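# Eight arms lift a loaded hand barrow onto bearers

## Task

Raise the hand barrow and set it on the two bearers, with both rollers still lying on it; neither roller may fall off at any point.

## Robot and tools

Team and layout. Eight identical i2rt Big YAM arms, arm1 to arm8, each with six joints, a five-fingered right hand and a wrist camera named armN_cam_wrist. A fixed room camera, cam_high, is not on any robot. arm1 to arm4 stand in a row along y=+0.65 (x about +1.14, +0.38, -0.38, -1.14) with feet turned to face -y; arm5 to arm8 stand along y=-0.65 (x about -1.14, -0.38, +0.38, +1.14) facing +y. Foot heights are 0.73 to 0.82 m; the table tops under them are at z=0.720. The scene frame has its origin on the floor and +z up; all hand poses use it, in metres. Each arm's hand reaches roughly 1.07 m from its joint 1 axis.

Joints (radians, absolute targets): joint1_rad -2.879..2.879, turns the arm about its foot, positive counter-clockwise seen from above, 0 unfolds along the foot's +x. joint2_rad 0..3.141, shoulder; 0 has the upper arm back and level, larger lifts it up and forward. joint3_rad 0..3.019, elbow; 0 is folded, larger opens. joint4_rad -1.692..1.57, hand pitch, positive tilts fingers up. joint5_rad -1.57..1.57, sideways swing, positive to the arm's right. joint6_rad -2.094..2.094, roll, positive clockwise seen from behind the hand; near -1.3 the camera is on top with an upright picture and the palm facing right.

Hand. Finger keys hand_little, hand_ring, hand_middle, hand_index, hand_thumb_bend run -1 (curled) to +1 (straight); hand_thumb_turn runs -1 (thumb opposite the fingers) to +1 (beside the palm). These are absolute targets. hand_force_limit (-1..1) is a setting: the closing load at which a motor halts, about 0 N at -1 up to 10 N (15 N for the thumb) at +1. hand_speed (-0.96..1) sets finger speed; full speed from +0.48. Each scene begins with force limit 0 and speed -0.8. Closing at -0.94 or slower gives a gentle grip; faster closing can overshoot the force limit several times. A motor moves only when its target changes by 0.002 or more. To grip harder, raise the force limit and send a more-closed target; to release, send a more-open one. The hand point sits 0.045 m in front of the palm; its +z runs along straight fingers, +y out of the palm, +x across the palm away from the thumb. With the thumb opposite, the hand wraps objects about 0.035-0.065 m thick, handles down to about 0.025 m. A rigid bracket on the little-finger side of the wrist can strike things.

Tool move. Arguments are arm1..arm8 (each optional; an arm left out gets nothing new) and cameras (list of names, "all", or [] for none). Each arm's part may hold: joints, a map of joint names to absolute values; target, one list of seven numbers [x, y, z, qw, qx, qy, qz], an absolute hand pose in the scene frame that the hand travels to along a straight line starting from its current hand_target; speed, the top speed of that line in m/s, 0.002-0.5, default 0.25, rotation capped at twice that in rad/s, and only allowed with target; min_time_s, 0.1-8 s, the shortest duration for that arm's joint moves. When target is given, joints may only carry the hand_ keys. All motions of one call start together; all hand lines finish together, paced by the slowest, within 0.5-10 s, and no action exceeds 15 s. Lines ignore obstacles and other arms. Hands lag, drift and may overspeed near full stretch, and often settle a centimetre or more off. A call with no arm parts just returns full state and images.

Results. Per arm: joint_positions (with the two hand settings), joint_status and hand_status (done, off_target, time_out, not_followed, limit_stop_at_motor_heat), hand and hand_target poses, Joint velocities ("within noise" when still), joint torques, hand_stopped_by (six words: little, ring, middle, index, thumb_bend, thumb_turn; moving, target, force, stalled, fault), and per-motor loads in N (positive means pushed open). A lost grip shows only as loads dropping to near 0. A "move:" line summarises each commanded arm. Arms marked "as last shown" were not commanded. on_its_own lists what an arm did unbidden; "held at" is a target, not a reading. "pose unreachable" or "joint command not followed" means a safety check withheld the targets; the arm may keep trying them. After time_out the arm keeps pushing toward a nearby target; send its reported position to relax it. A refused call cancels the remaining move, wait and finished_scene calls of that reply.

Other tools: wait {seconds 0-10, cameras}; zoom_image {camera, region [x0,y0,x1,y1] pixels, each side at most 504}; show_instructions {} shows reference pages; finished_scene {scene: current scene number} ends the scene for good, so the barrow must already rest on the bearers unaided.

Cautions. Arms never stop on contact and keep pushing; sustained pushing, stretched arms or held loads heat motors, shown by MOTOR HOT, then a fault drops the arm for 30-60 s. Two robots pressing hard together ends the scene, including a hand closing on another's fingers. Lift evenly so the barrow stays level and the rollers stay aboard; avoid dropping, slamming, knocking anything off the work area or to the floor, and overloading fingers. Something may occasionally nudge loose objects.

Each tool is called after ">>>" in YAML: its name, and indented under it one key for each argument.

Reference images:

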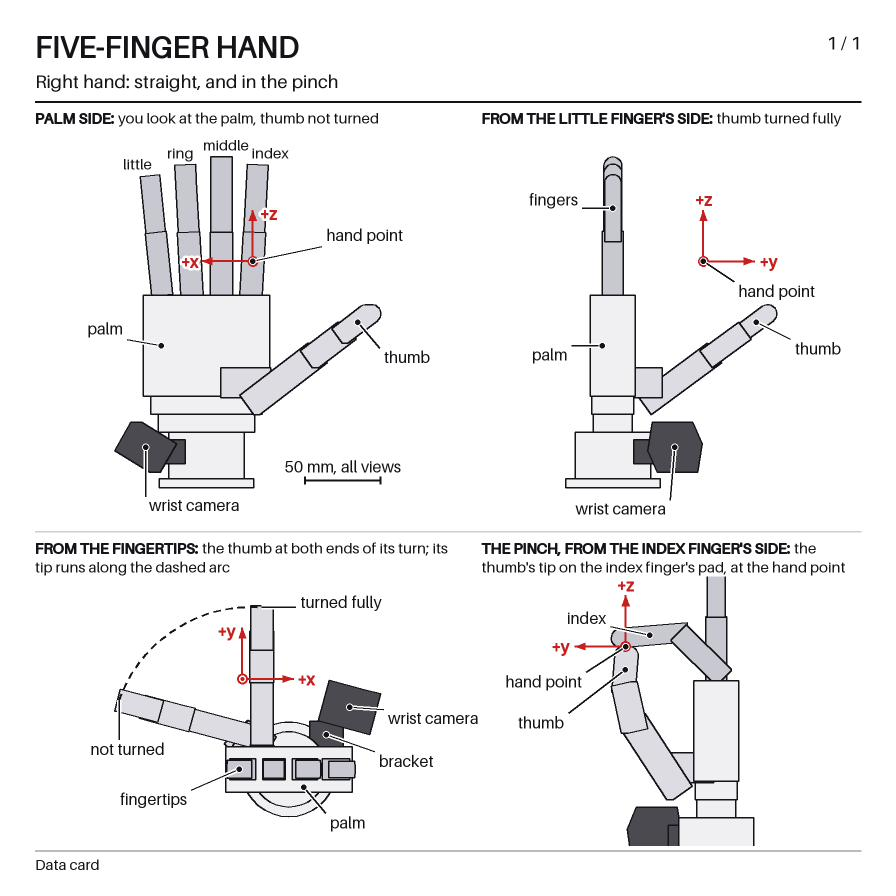

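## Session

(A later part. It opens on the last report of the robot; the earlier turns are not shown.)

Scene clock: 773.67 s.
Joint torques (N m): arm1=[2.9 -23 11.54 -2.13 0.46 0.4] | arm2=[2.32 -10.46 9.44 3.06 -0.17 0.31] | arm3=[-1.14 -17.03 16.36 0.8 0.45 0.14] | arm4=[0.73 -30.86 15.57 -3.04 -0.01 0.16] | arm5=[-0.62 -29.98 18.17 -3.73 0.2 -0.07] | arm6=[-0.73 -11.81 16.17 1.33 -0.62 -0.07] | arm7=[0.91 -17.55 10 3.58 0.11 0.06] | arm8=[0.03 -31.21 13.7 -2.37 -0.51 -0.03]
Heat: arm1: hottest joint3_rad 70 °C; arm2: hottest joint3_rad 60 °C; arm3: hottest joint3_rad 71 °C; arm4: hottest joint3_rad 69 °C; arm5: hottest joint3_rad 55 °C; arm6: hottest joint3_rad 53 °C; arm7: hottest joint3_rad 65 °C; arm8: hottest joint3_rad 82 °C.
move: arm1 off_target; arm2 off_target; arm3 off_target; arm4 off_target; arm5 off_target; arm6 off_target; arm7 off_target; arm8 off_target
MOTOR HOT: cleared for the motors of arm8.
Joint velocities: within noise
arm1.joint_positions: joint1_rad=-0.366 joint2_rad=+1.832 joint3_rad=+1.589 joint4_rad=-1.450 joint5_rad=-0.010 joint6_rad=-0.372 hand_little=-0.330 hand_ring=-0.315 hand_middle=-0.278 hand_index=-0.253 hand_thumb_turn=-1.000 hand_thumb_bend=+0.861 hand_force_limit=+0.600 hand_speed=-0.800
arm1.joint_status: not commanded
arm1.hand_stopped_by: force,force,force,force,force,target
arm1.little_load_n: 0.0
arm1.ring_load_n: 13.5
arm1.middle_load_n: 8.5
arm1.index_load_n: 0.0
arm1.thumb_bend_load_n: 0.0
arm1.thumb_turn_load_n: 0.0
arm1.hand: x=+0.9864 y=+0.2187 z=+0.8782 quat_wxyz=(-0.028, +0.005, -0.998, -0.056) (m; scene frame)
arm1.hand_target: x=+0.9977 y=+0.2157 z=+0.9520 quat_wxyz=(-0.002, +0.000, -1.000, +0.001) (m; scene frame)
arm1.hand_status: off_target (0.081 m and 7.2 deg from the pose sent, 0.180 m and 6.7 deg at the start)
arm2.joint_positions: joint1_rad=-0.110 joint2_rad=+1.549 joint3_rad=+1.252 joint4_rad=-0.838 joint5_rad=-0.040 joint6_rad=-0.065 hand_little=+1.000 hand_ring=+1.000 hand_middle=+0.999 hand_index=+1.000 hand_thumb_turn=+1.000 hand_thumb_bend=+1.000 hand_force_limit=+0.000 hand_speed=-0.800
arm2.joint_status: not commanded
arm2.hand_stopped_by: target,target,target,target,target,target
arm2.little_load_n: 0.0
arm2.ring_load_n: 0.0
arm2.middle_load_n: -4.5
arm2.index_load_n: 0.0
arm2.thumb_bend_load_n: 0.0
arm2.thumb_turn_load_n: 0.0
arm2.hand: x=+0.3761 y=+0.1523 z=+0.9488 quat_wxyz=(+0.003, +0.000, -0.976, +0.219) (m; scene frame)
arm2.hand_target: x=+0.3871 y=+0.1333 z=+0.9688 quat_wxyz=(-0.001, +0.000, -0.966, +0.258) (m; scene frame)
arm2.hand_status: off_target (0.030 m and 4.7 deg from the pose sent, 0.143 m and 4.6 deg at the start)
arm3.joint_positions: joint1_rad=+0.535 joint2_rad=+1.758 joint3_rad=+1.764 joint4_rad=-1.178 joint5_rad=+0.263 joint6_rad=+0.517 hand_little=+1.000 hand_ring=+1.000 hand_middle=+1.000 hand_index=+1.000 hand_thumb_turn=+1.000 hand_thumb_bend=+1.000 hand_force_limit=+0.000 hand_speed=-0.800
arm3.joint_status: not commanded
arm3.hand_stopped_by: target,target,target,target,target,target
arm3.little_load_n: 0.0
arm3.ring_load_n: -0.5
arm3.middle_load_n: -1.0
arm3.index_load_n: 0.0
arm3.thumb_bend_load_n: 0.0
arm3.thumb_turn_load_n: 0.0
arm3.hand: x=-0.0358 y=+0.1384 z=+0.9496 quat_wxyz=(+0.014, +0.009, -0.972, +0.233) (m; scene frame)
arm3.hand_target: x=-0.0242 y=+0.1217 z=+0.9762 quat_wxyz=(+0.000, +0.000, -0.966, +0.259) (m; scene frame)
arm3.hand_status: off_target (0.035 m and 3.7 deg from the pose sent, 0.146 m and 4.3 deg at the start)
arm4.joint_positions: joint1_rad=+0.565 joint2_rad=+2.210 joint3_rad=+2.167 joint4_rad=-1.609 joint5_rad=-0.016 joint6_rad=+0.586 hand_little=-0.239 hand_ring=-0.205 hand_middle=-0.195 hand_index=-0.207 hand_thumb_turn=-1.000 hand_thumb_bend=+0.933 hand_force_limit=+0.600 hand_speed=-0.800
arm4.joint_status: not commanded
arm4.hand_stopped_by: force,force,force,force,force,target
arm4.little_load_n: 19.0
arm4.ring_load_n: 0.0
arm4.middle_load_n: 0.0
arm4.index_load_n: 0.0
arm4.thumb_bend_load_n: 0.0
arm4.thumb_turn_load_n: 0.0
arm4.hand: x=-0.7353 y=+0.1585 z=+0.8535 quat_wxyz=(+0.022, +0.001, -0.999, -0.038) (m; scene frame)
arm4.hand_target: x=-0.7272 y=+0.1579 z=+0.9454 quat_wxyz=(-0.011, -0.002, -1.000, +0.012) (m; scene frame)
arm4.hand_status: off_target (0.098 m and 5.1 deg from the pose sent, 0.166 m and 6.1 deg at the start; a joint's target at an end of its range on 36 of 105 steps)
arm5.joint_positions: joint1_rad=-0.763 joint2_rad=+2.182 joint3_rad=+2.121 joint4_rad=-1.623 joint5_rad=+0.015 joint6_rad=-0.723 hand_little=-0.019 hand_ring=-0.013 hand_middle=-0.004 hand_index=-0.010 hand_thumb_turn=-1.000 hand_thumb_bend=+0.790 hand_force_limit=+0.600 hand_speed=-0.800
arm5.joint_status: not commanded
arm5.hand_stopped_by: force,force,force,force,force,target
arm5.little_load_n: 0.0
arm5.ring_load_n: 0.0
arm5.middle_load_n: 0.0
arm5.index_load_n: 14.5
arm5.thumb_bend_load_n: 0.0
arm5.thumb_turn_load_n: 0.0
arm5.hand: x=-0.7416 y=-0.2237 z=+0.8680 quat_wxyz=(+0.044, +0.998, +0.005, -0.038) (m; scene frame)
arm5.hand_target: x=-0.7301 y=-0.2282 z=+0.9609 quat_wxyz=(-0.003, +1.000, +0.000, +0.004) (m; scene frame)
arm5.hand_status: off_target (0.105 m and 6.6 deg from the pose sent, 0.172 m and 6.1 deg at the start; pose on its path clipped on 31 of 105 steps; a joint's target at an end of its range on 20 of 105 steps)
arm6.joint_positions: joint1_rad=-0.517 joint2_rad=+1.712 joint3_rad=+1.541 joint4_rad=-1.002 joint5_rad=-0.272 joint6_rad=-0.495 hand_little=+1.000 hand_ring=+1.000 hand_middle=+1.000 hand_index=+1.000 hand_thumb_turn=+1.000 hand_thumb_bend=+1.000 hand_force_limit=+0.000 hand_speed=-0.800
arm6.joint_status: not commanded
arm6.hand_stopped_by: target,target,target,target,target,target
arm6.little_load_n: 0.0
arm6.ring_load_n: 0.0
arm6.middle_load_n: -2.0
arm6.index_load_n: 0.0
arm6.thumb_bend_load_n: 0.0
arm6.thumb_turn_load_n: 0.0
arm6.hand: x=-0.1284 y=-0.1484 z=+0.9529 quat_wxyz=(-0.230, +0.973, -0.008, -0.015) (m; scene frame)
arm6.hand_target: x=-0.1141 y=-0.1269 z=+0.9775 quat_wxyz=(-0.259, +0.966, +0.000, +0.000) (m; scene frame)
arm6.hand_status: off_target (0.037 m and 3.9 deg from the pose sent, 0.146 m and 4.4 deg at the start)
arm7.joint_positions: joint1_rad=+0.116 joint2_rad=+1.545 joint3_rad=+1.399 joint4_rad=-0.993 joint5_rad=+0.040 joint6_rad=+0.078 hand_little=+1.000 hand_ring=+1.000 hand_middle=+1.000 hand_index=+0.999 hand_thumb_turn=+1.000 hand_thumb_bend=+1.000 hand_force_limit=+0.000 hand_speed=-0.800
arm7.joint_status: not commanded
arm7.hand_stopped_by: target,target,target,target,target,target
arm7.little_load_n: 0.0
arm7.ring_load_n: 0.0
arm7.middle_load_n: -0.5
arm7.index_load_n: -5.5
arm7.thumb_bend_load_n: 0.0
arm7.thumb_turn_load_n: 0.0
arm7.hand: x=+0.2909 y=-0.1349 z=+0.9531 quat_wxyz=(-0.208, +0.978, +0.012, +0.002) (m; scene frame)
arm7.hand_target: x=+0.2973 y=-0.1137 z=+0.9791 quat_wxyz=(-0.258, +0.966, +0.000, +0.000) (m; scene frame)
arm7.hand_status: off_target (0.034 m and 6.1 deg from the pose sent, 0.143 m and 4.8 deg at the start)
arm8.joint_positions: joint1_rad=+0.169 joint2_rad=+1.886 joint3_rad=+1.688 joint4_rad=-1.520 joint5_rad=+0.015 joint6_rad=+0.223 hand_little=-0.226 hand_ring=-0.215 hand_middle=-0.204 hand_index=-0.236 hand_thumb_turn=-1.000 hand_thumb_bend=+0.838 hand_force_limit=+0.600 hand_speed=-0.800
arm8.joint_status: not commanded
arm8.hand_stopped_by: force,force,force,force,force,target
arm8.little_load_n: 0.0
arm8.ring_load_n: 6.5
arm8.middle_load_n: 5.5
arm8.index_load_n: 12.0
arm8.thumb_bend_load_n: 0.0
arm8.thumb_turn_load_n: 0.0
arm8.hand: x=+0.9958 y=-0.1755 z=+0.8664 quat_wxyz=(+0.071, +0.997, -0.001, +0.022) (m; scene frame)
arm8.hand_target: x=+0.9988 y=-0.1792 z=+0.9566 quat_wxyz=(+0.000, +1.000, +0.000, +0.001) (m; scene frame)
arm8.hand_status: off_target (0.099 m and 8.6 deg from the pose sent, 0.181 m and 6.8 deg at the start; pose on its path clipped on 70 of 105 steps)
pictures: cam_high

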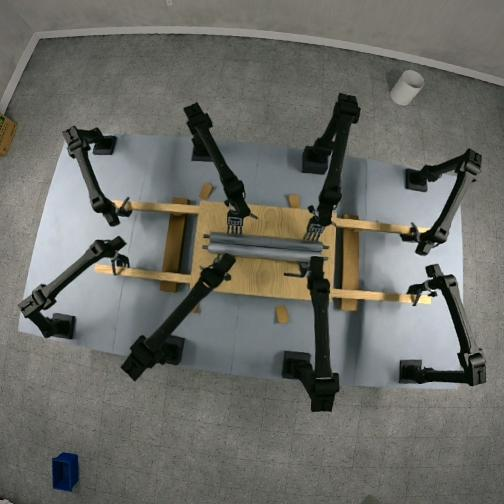

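>>> move:
  arm1: {"target":[0.997,0.210,0.834,0,0,1,0],"speed":0.035}
  arm8: {"target":[0.999,-0.173,0.839,0,1,0,0],"speed":0.035}
  arm4: {"target":[-0.723,0.152,0.842,0,0,1,0],"speed":0.035}
  arm5: {"target":[-0.723,-0.222,0.865,0,1,0,0],"speed":0.035}
  arm2: {"target":[0.387,0.132,0.932,0,0,0.9659,-0.2588],"speed":0.035}
  arm3: {"target":[-0.023,0.120,0.945,0,0,0.9659,-0.2588],"speed":0.035}
  arm6: {"target":[-0.113,-0.125,0.943,-0.2588,0.9659,0,0],"speed":0.035}
  arm7: {"target":[0.297,-0.112,0.944,-0.2588,0.9659,0,0],"speed":0.035}
  cameras: ["cam_high", "arm4_cam_wrist"]

>>> zoom_image:
  camera: "cam_high"
  region: [150, 180, 380, 320]

Scene clock: 812.90 s.
Joint torques (N m): arm1=[1.85 -15.03 7.73 0.28 0.29 0.22] | arm2=[1.79 -8.29 9.01 3.59 -0.08 0.28] | arm3=[-2.02 -18.84 11.21 3.12 0.62 0.12] | arm4=[0.26 -23.94 7.02 1.02 0.14 0.05] | arm5=[-0.5 -22.71 8.09 1.55 0.18 -0.1] | arm6=[-0.62 -11.34 11.06 3.08 -0.49 -0.09] | arm7=[1.32 -15.91 9.66 3.95 0.06 0.06] | arm8=[0.21 -19.84 8.36 0.49 -0.14 0.02]
Heat: arm1: hottest joint3_rad 63 °C; arm2: hottest joint3_rad 60 °C; arm3: hottest joint3_rad 68 °C; arm4: hottest joint3_rad 77 °C; arm5: hottest joint3_rad 65 °C; arm6: hottest joint3_rad 59 °C; arm7: hottest joint3_rad 61 °C; arm8: hottest joint3_rad 68 °C.
move: arm1 off_target; arm2 off_target; arm3 off_target; arm4 off_target; arm5 off_target; arm6 off_target; arm7 off_target; arm8 off_target
Joint velocities: within noise
arm1.joint_positions: joint1_rad=-0.357 joint2_rad=+1.816 joint3_rad=+1.426 joint4_rad=-1.218 joint5_rad=-0.004 joint6_rad=-0.353 hand_little=-0.330 hand_ring=-0.315 hand_middle=-0.279 hand_index=-0.253 hand_thumb_turn=-1.000 hand_thumb_bend=+0.861 hand_force_limit=+0.600 hand_speed=-0.800
arm1.joint_status: not commanded
arm1.hand_stopped_by: force,force,force,force,force,target
arm1.little_load_n: 0.0
arm1.ring_load_n: 4.5
arm1.middle_load_n: 0.0
arm1.index_load_n: 0.0
arm1.thumb_bend_load_n: 1.0
arm1.thumb_turn_load_n: -0.5
arm1.hand: x=+0.9905 y=+0.2182 z=+0.8203 quat_wxyz=(-0.009, +0.000, -1.000, -0.018) (m; scene frame)
arm1.hand_target: x=+0.9971 y=+0.2103 z=+0.8339 quat_wxyz=(+0.000, +0.000, -1.000, +0.000) (m; scene frame)
arm1.hand_status: off_target (0.017 m and 2.3 deg from the pose sent, 0.046 m and 7.2 deg at the start)
arm2.joint_positions: joint1_rad=-0.103 joint2_rad=+1.549 joint3_rad=+1.191 joint4_rad=-0.755 joint5_rad=-0.042 joint6_rad=-0.063 hand_little=+1.000 hand_ring=+1.000 hand_middle=+0.999 hand_index=+1.000 hand_thumb_turn=+1.000 hand_thumb_bend=+1.000 hand_force_limit=+0.000 hand_speed=-0.800
arm2.joint_status: not commanded
arm2.hand_stopped_by: target,target,target,target,target,target
arm2.little_load_n: 0.0
arm2.ring_load_n: 0.0
arm2.middle_load_n: -4.5
arm2.index_load_n: 0.0
arm2.thumb_bend_load_n: 0.0
arm2.thumb_turn_load_n: 0.0
arm2.hand: x=+0.3799 y=+0.1535 z=+0.9282 quat_wxyz=(+0.002, +0.003, -0.973, +0.230) (m; scene frame)
arm2.hand_target: x=+0.3871 y=+0.1330 z=+0.9328 quat_wxyz=(-0.001, +0.000, -0.966, +0.259) (m; scene frame)
arm2.hand_status: off_target (0.023 m and 3.4 deg from the pose sent, 0.029 m and 4.7 deg at the start)
arm3.joint_positions: joint1_rad=+0.545 joint2_rad=+1.778 joint3_rad=+1.747 joint4_rad=-1.164 joint5_rad=+0.259 joint6_rad=+0.522 hand_little=+1.000 hand_ring=+1.000 hand_middle=+0.999 hand_index=+1.000 hand_thumb_turn=+1.000 hand_thumb_bend=+1.000 hand_force_limit=+0.000 hand_speed=-0.800
arm3.joint_status: not commanded
arm3.hand_stopped_by: target,target,target,target,target,target
arm3.little_load_n: 0.0
arm3.ring_load_n: -4.0
arm3.middle_load_n: -3.5
arm3.index_load_n: 0.0
arm3.thumb_bend_load_n: 0.0
arm3.thumb_turn_load_n: 0.0
arm3.hand: x=-0.0294 y=+0.1419 z=+0.9312 quat_wxyz=(+0.017, +0.013, -0.975, +0.222) (m; scene frame)
arm3.hand_target: x=-0.0239 y=+0.1210 z=+0.9458 quat_wxyz=(+0.000, +0.000, -0.966, +0.258) (m; scene frame)
arm3.hand_status: off_target (0.027 m and 5.0 deg from the pose sent, 0.023 m and 3.7 deg at the start)
arm4.joint_positions: joint1_rad=+0.571 joint2_rad=+2.188 joint3_rad=+2.086 joint4_rad=-1.499 joint5_rad=-0.015 joint6_rad=+0.596 hand_little=-0.240 hand_ring=-0.205 hand_middle=-0.195 hand_index=-0.207 hand_thumb_turn=-1.000 hand_thumb_bend=+0.934 hand_force_limit=+0.600 hand_speed=-0.800
arm4.joint_status: not commanded
arm4.hand_stopped_by: force,force,force,force,force,target
arm4.little_load_n: 0.5
arm4.ring_load_n: 0.5
arm4.middle_load_n: 0.0
arm4.index_load_n: 0.0
arm4.thumb_bend_load_n: 2.0
arm4.thumb_turn_load_n: -0.5
arm4.hand: x=-0.7282 y=+0.1559 z=+0.8345 quat_wxyz=(+0.008, -0.001, -1.000, -0.017) (m; scene frame)
arm4.hand_target: x=-0.7230 y=+0.1521 z=+0.8422 quat_wxyz=(+0.000, +0.000, -1.000, +0.000) (m; scene frame)
arm4.hand_status: off_target (0.010 m and 2.1 deg from the pose sent, 0.018 m and 5.1 deg at the start)
arm5.joint_positions: joint1_rad=-0.765 joint2_rad=+2.137 joint3_rad=+2.046 joint4_rad=-1.512 joint5_rad=+0.014 joint6_rad=-0.724 hand_little=-0.019 hand_ring=-0.013 hand_middle=-0.004 hand_index=-0.011 hand_thumb_turn=-1.000 hand_thumb_bend=+0.791 hand_force_limit=+0.600 hand_speed=-0.800
arm5.joint_status: not commanded
arm5.hand_stopped_by: force,force,force,force,force,target
arm5.little_load_n: 0.0
arm5.ring_load_n: 0.0
arm5.middle_load_n: 0.0
arm5.index_load_n: 2.0
arm5.thumb_bend_load_n: 3.0
arm5.thumb_turn_load_n: 1.5
arm5.hand: x=-0.7355 y=-0.2187 z=+0.8614 quat_wxyz=(+0.013, +1.000, +0.004, -0.012) (m; scene frame)
arm5.hand_target: x=-0.7232 y=-0.2221 z=+0.8652 quat_wxyz=(+0.000, +1.000, +0.000, +0.000) (m; scene frame)
arm5.hand_status: off_target (0.013 m and 2.0 deg from the pose sent, 0.019 m and 6.6 deg at the start)
arm6.joint_positions: joint1_rad=-0.518 joint2_rad=+1.723 joint3_rad=+1.533 joint4_rad=-0.968 joint5_rad=-0.275 joint6_rad=-0.497 hand_little=+1.000 hand_ring=+1.000 hand_middle=+0.999 hand_index=+1.000 hand_thumb_turn=+1.000 hand_thumb_bend=+1.000 hand_force_limit=+0.000 hand_speed=-0.800
arm6.joint_status: not commanded
arm6.hand_stopped_by: target,target,target,target,target,target
arm6.little_load_n: 0.0
arm6.ring_load_n: 0.0
arm6.middle_load_n: -4.5
arm6.index_load_n: 0.0
arm6.thumb_bend_load_n: 0.0
arm6.thumb_turn_load_n: 0.0
arm6.hand: x=-0.1245 y=-0.1429 z=+0.9450 quat_wxyz=(-0.237, +0.971, -0.006, -0.012) (m; scene frame)
arm6.hand_target: x=-0.1134 y=-0.1258 z=+0.9435 quat_wxyz=(-0.259, +0.966, +0.000, +0.000) (m; scene frame)
arm6.hand_status: off_target (0.021 m and 3.0 deg from the pose sent, 0.030 m and 4.0 deg at the start)
arm7.joint_positions: joint1_rad=+0.109 joint2_rad=+1.542 joint3_rad=+1.329 joint4_rad=-0.913 joint5_rad=+0.040 joint6_rad=+0.078 hand_little=+1.000 hand_ring=+1.000 hand_middle=+0.999 hand_index=+1.000 hand_thumb_turn=+1.000 hand_thumb_bend=+1.000 hand_force_limit=+0.000 hand_speed=-0.800
arm7.joint_status: not commanded
arm7.hand_stopped_by: target,target,target,target,target,target
arm7.little_load_n: 0.0
arm7.ring_load_n: 0.0
arm7.middle_load_n: -2.5
arm7.index_load_n: -3.5
arm7.thumb_bend_load_n: 0.0
arm7.thumb_turn_load_n: -0.5
arm7.hand: x=+0.2951 y=-0.1368 z=+0.9287 quat_wxyz=(-0.214, +0.977, +0.008, +0.003) (m; scene frame)
arm7.hand_target: x=+0.2973 y=-0.1134 z=+0.9452 quat_wxyz=(-0.258, +0.966, +0.000, +0.000) (m; scene frame)
arm7.hand_status: off_target (0.029 m and 5.3 deg from the pose sent, 0.025 m and 6.1 deg at the start)
arm8.joint_positions: joint1_rad=+0.163 joint2_rad=+1.828 joint3_rad=+1.517 joint4_rad=-1.295 joint5_rad=+0.005 joint6_rad=+0.216 hand_little=-0.227 hand_ring=-0.216 hand_middle=-0.204 hand_index=-0.237 hand_thumb_turn=-1.000 hand_thumb_bend=+0.838 hand_force_limit=+0.600 hand_speed=-0.800
arm8.joint_status: not commanded
arm8.hand_stopped_by: force,force,force,force,force,target
arm8.little_load_n: 0.0
arm8.ring_load_n: 0.0
arm8.middle_load_n: 0.0
arm8.index_load_n: 0.5
arm8.thumb_bend_load_n: 0.0
arm8.thumb_turn_load_n: 0.0
arm8.hand: x=+0.9974 y=-0.1769 z=+0.8259 quat_wxyz=(+0.018, +1.000, -0.001, +0.005) (m; scene frame)
arm8.hand_target: x=+0.9989 y=-0.1731 z=+0.8389 quat_wxyz=(+0.000, +1.000, +0.000, +0.000) (m; scene frame)
arm8.hand_status: off_target (0.014 m and 2.2 deg from the pose sent, 0.028 m and 8.5 deg at the start)
pictures: arm4_cam_wrist, cam_high

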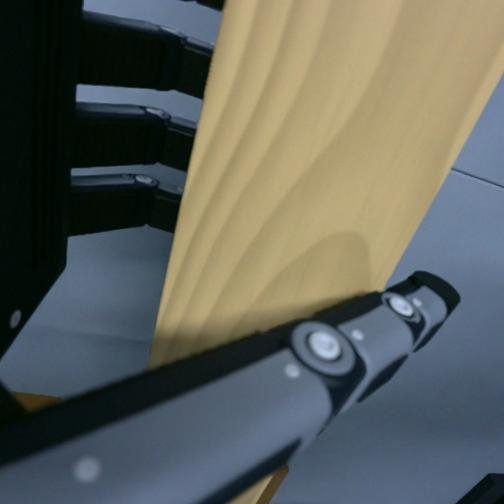

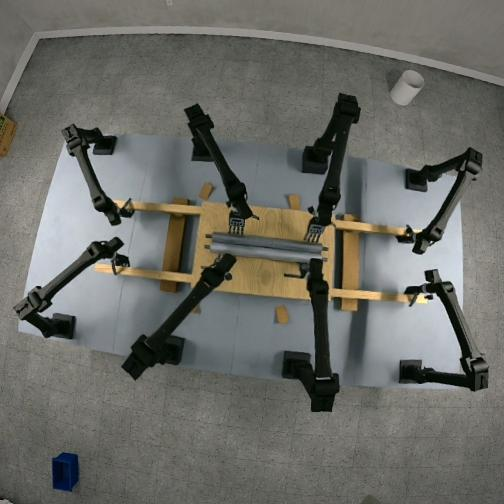

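Scaled by 2.191 from the camera's 504x504 image, which has a finer 720x720 frame.

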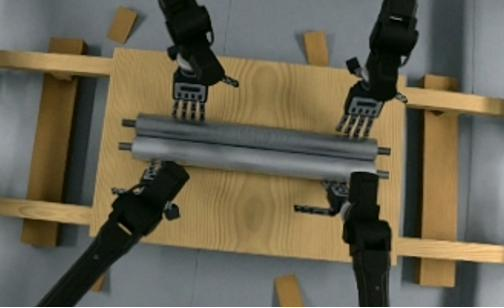

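>>> move:
  arm1: {"joints":{"hand_speed":-0.2,"hand_little":1,"hand_ring":1,"hand_middle":1,"hand_index":1,"hand_thumb_bend":1}}
  arm4: {"joints":{"hand_speed":-0.2,"hand_little":1,"hand_ring":1,"hand_middle":1,"hand_index":1,"hand_thumb_bend":1}}
  arm5: {"joints":{"hand_speed":-0.2,"hand_little":1,"hand_ring":1,"hand_middle":1,"hand_index":1,"hand_thumb_bend":1}}
  arm8: {"joints":{"hand_speed":-0.2,"hand_little":1,"hand_ring":1,"hand_middle":1,"hand_index":1,"hand_thumb_bend":1}}

>>> move:
  arm1: {"target":[0.997,0.210,0.960,0,0,1,0],"speed":0.12}
  arm8: {"target":[0.997,-0.170,0.965,0,1,0,0],"speed":0.12}
  arm4: {"target":[-0.727,0.150,0.965,0,0,1,0],"speed":0.12}
  arm5: {"target":[-0.727,-0.220,0.985,0,1,0,0],"speed":0.12}
  cameras: ["cam_high"]

>>> zoom_image:
  camera: "cam_high"
  region: [150, 180, 380, 320]

>>> zoom_image:
  camera: "cam_high"
  region: [80, 180, 440, 320]

Scene clock: 837.83 s.
Joint torques (N m): arm1=[1.55 -14.74 7.62 0.43 0.19 0.17] | arm2=[1.79 -8.35 9.02 3.62 -0.08 0.28] | arm3=[-1.96 -18.84 11.19 3.12 0.65 0.09] | arm4=[0.62 -24.06 7.25 0.55 0.1 0.07] | arm5=[-0.5 -22.95 8.12 0.69 0.17 -0.09] | arm6=[-0.62 -11.28 11.04 3.08 -0.49 -0.09] | arm7=[1.2 -15.85 9.73 3.86 0.06 0.06] | arm8=[0.21 -19.9 8.36 0.46 -0.1 0.02]
Heat: arm1: hottest joint3_rad 59 °C; arm2: hottest joint3_rad 57 °C; arm3: hottest joint3_rad 63 °C; arm4: hottest joint3_rad 62 °C; arm5: hottest joint3_rad 55 °C; arm6: hottest joint3_rad 51 °C; arm7: hottest joint3_rad 57 °C; arm8: hottest joint3_rad 60 °C.
move: arm1 done; arm4 done; arm5 done; arm8 done
Joint velocities: within noise
arm1.joint_positions: joint1_rad=-0.351 joint2_rad=+1.793 joint3_rad=+1.426 joint4_rad=-1.218 joint5_rad=-0.003 joint6_rad=-0.349 hand_little=+1.000 hand_ring=+1.000 hand_middle=+1.000 hand_index=+1.000 hand_thumb_turn=-1.000 hand_thumb_bend=+1.000 hand_force_limit=+0.600 hand_speed=-0.200
arm1.joint_status: all done
arm1.hand_stopped_by: target,target,target,target,target,target
arm1.little_load_n: 0.0
arm1.ring_load_n: 0.0
arm1.middle_load_n: 0.0
arm1.index_load_n: 0.0
arm1.thumb_bend_load_n: 0.0
arm1.thumb_turn_load_n: 0.0
arm1.hand: x=+0.9926 y=+0.2160 z=+0.8302 quat_wxyz=(-0.005, +0.001, -1.000, -0.007) (m; scene frame)
arm1.hand_target: x=+0.9970 y=+0.2103 z=+0.8339 quat_wxyz=(+0.000, +0.000, -1.000, +0.000) (m; scene frame)
arm1.hand_status: not commanded
arm2, arm3, arm6, arm7: as last shown
arm2.middle_load_n: -5.0
arm2.hand_target: x=+0.3871 y=+0.1330 z=+0.9328 quat_wxyz=(-0.001, +0.000, -0.966, +0.258) (m; scene frame)
arm4.joint_positions: joint1_rad=+0.571 joint2_rad=+2.188 joint3_rad=+2.084 joint4_rad=-1.490 joint5_rad=-0.014 joint6_rad=+0.596 hand_little=+1.000 hand_ring=+1.000 hand_middle=+1.000 hand_index=+1.000 hand_thumb_turn=-1.000 hand_thumb_bend=+1.000 hand_force_limit=+0.600 hand_speed=-0.200
arm4.joint_status: all done
arm4.hand_stopped_by: target,target,target,target,target,target
arm4.little_load_n: 0.0
arm4.ring_load_n: 0.0
arm4.middle_load_n: 0.0
arm4.index_load_n: 0.0
arm4.thumb_bend_load_n: 0.0
arm4.thumb_turn_load_n: -0.5
arm4.hand: x=-0.7274 y=+0.1543 z=+0.8333 quat_wxyz=(+0.007, -0.001, -1.000, -0.014) (m; scene frame)
arm4.hand_target: x=-0.7231 y=+0.1521 z=+0.8422 quat_wxyz=(+0.000, +0.000, -1.000, +0.000) (m; scene frame)
arm4.hand_status: not commanded
arm5.joint_positions: joint1_rad=-0.767 joint2_rad=+2.137 joint3_rad=+2.046 joint4_rad=-1.493 joint5_rad=+0.014 joint6_rad=-0.724 hand_little=+1.000 hand_ring=+1.000 hand_middle=+1.000 hand_index=+1.000 hand_thumb_turn=-1.000 hand_thumb_bend=+1.000 hand_force_limit=+0.600 hand_speed=-0.200
arm5.joint_status: all done
arm5.hand_stopped_by: target,target,target,target,target,target
arm5.little_load_n: 0.0
arm5.ring_load_n: 0.0
arm5.middle_load_n: 0.5
arm5.index_load_n: 0.0
arm5.thumb_bend_load_n: 0.0
arm5.thumb_turn_load_n: 0.0
arm5.hand: x=-0.7316 y=-0.2152 z=+0.8600 quat_wxyz=(+0.006, +1.000, +0.003, -0.005) (m; scene frame)
arm5.hand_target: x=-0.7231 y=-0.2222 z=+0.8652 quat_wxyz=(+0.000, +1.000, +0.000, +0.000) (m; scene frame)
arm5.hand_status: not commanded
arm7.middle_load_n: -3.0
arm7.thumb_turn_load_n: 0.0
arm7.hand_target: x=+0.2973 y=-0.1134 z=+0.9453 quat_wxyz=(-0.258, +0.966, +0.000, +0.000) (m; scene frame)
arm8.joint_positions: joint1_rad=+0.163 joint2_rad=+1.828 joint3_rad=+1.517 joint4_rad=-1.295 joint5_rad=+0.005 joint6_rad=+0.215 hand_little=+1.000 hand_ring=+1.000 hand_middle=+1.000 hand_index=+1.000 hand_thumb_turn=-1.000 hand_thumb_bend=+1.000 hand_force_limit=+0.600 hand_speed=-0.200
arm8.joint_status: all done
arm8.hand_stopped_by: target,target,target,target,target,target
arm8.little_load_n: 0.0
arm8.ring_load_n: 0.0
arm8.middle_load_n: 0.0
arm8.index_load_n: 0.0
arm8.thumb_bend_load_n: 0.0
arm8.thumb_turn_load_n: 0.0
arm8.hand: x=+0.9973 y=-0.1768 z=+0.8259 quat_wxyz=(+0.018, +1.000, -0.001, +0.005) (m; scene frame)
arm8.hand_target: x=+0.9990 y=-0.1732 z=+0.8389 quat_wxyz=(+0.000, +1.000, +0.000, +0.000) (m; scene frame)
arm8.hand_status: not commanded
pictures: none

Scene clock: 839.63 s.
Joint torques (N m): arm1=[1.9 -13.8 11.58 0.05 0.25 0.17] | arm2=[1.79 -8.35 9.03 3.62 -0.09 0.29] | arm3=[-1.9 -18.78 11.22 3.14 0.63 0.09] | arm4=[-0.44 -24 11.4 -0.32 -0.21 0.05] | arm5=[0.21 -21.66 12.66 0.12 0.25 -0.02] | arm6=[-0.62 -11.34 11.06 3.1 -0.49 -0.09] | arm7=[1.61 -16.15 9.68 3.86 0.07 0.08] | arm8=[0.44 -18.73 13.19 -0.21 -0.11 0.05]
Heat: arm1: hottest joint3_rad 59 °C; arm2: hottest joint3_rad 56 °C; arm3: hottest joint3_rad 62 °C; arm4: hottest joint3_rad 62 °C; arm5: hottest joint3_rad 55 °C; arm6: hottest joint3_rad 51 °C; arm7: hottest joint3_rad 57 °C; arm8: hottest joint3_rad 60 °C.
move: arm1 off_target; arm4 off_target; arm5 off_target; arm8 off_target
Joint velocities: within noise
arm1.joint_positions: joint1_rad=-0.351 joint2_rad=+1.722 joint3_rad=+1.632 joint4_rad=-1.518 joint5_rad=-0.003 joint6_rad=-0.348 hand_little=+1.000 hand_ring=+1.000 hand_middle=+1.000 hand_index=+1.000 hand_thumb_turn=-1.000 hand_thumb_bend=+1.000 hand_force_limit=+0.600 hand_speed=-0.200
arm1.joint_status: not commanded
arm1.hand_stopped_by: target,target,target,target,target,target
arm1.little_load_n: 0.0
arm1.ring_load_n: 0.0
arm1.middle_load_n: 0.0
arm1.index_load_n: 0.0
arm1.thumb_bend_load_n: 0.0
arm1.thumb_turn_load_n: 0.0
arm1.hand: x=+0.9951 y=+0.2232 z=+0.9440 quat_wxyz=(-0.009, +0.001, -1.000, -0.019) (m; scene frame)
arm1.hand_target: x=+0.9972 y=+0.2107 z=+0.9600 quat_wxyz=(+0.000, +0.000, -1.000, +0.000) (m; scene frame)
arm1.hand_status: off_target (0.021 m and 2.4 deg from the pose sent, 0.130 m and 1.0 deg at the start)
arm2, arm3, arm6, arm7: as last shown
arm2.middle_load_n: -4.5
arm3.middle_load_n: -3.0
arm4.joint_positions: joint1_rad=+0.571 joint2_rad=+2.126 joint3_rad=+2.249 joint4_rad=-1.668 joint5_rad=-0.015 joint6_rad=+0.596 hand_little=+1.000 hand_ring=+1.000 hand_middle=+1.000 hand_index=+1.000 hand_thumb_turn=-1.000 hand_thumb_bend=+1.000 hand_force_limit=+0.600 hand_speed=-0.200
arm4.joint_status: not commanded
arm4.hand_stopped_by: target,target,target,target,target,target
arm4.little_load_n: 0.0
arm4.ring_load_n: 0.0
arm4.middle_load_n: 0.0
arm4.index_load_n: 0.0
arm4.thumb_bend_load_n: 0.0
arm4.thumb_turn_load_n: 0.0
arm4.hand: x=-0.7288 y=+0.1586 z=+0.9353 quat_wxyz=(-0.007, +0.000, -1.000, +0.007) (m; scene frame)
arm4.hand_target: x=-0.7279 y=+0.1513 z=+0.9642 quat_wxyz=(-0.024, -0.004, -0.999, +0.029) (m; scene frame)
arm4.hand_status: off_target (0.031 m and 1.1 deg from the pose sent, 0.132 m and 1.7 deg at the start; a joint's target at an end of its range on 32 of 54 steps)
arm5.joint_positions: joint1_rad=-0.767 joint2_rad=+2.082 joint3_rad=+2.231 joint4_rad=-1.701 joint5_rad=+0.014 joint6_rad=-0.724 hand_little=+1.000 hand_ring=+1.000 hand_middle=+1.000 hand_index=+1.000 hand_thumb_turn=-1.000 hand_thumb_bend=+1.000 hand_force_limit=+0.600 hand_speed=-0.200
arm5.joint_status: not commanded
arm5.hand_stopped_by: target,target,target,target,target,target
arm5.little_load_n: 0.0
arm5.ring_load_n: 0.0
arm5.middle_load_n: 0.0
arm5.index_load_n: 0.0
arm5.thumb_bend_load_n: 0.0
arm5.thumb_turn_load_n: 0.0
arm5.hand: x=-0.7369 y=-0.2235 z=+0.9636 quat_wxyz=(-0.007, +1.000, +0.003, +0.006) (m; scene frame)
arm5.hand_target: x=-0.7280 y=-0.2211 z=+0.9843 quat_wxyz=(-0.025, +0.999, +0.001, +0.023) (m; scene frame)
arm5.hand_status: off_target (0.024 m and 1.0 deg from the pose sent, 0.125 m and 1.0 deg at the start; a joint's target at an end of its range on 30 of 54 steps)
arm6.little_load_n: 0.5
arm7.middle_load_n: -2.5
arm8.joint_positions: joint1_rad=+0.163 joint2_rad=+1.781 joint3_rad=+1.752 joint4_rad=-1.598 joint5_rad=+0.005 joint6_rad=+0.215 hand_little=+1.000 hand_ring=+1.000 hand_middle=+1.000 hand_index=+1.000 hand_thumb_turn=-1.000 hand_thumb_bend=+1.000 hand_force_limit=+0.600 hand_speed=-0.200
arm8.joint_status: not commanded
arm8.hand_stopped_by: target,target,target,target,target,target
arm8.little_load_n: 0.0
arm8.ring_load_n: 0.0
arm8.middle_load_n: 0.0
arm8.index_load_n: 0.0
arm8.thumb_bend_load_n: 0.0
arm8.thumb_turn_load_n: 0.0
arm8.hand: x=+0.9984 y=-0.1804 z=+0.9406 quat_wxyz=(+0.028, +1.000, -0.001, +0.007) (m; scene frame)
arm8.hand_target: x=+0.9972 y=-0.1712 z=+0.9648 quat_wxyz=(+0.000, +1.000, +0.000, +0.000) (m; scene frame)
arm8.hand_status: off_target (0.027 m and 3.3 deg from the pose sent, 0.139 m and 2.1 deg at the start)
pictures: cam_high

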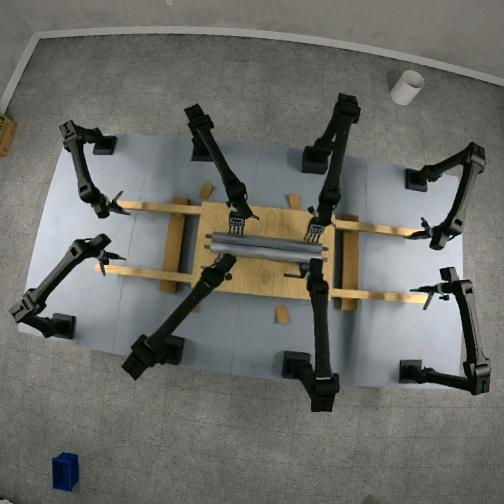

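Scaled by 2.191 from the camera's 504x504 image, which has a finer 720x720 frame.

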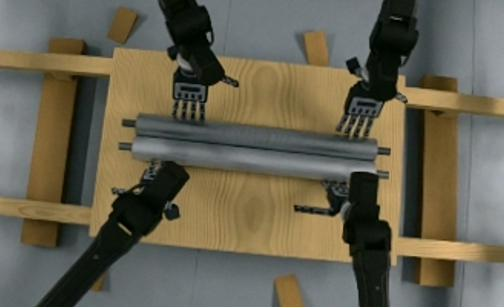

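Scaled by 1.400 from the camera's 504x504 image, which has a finer 720x720 frame.

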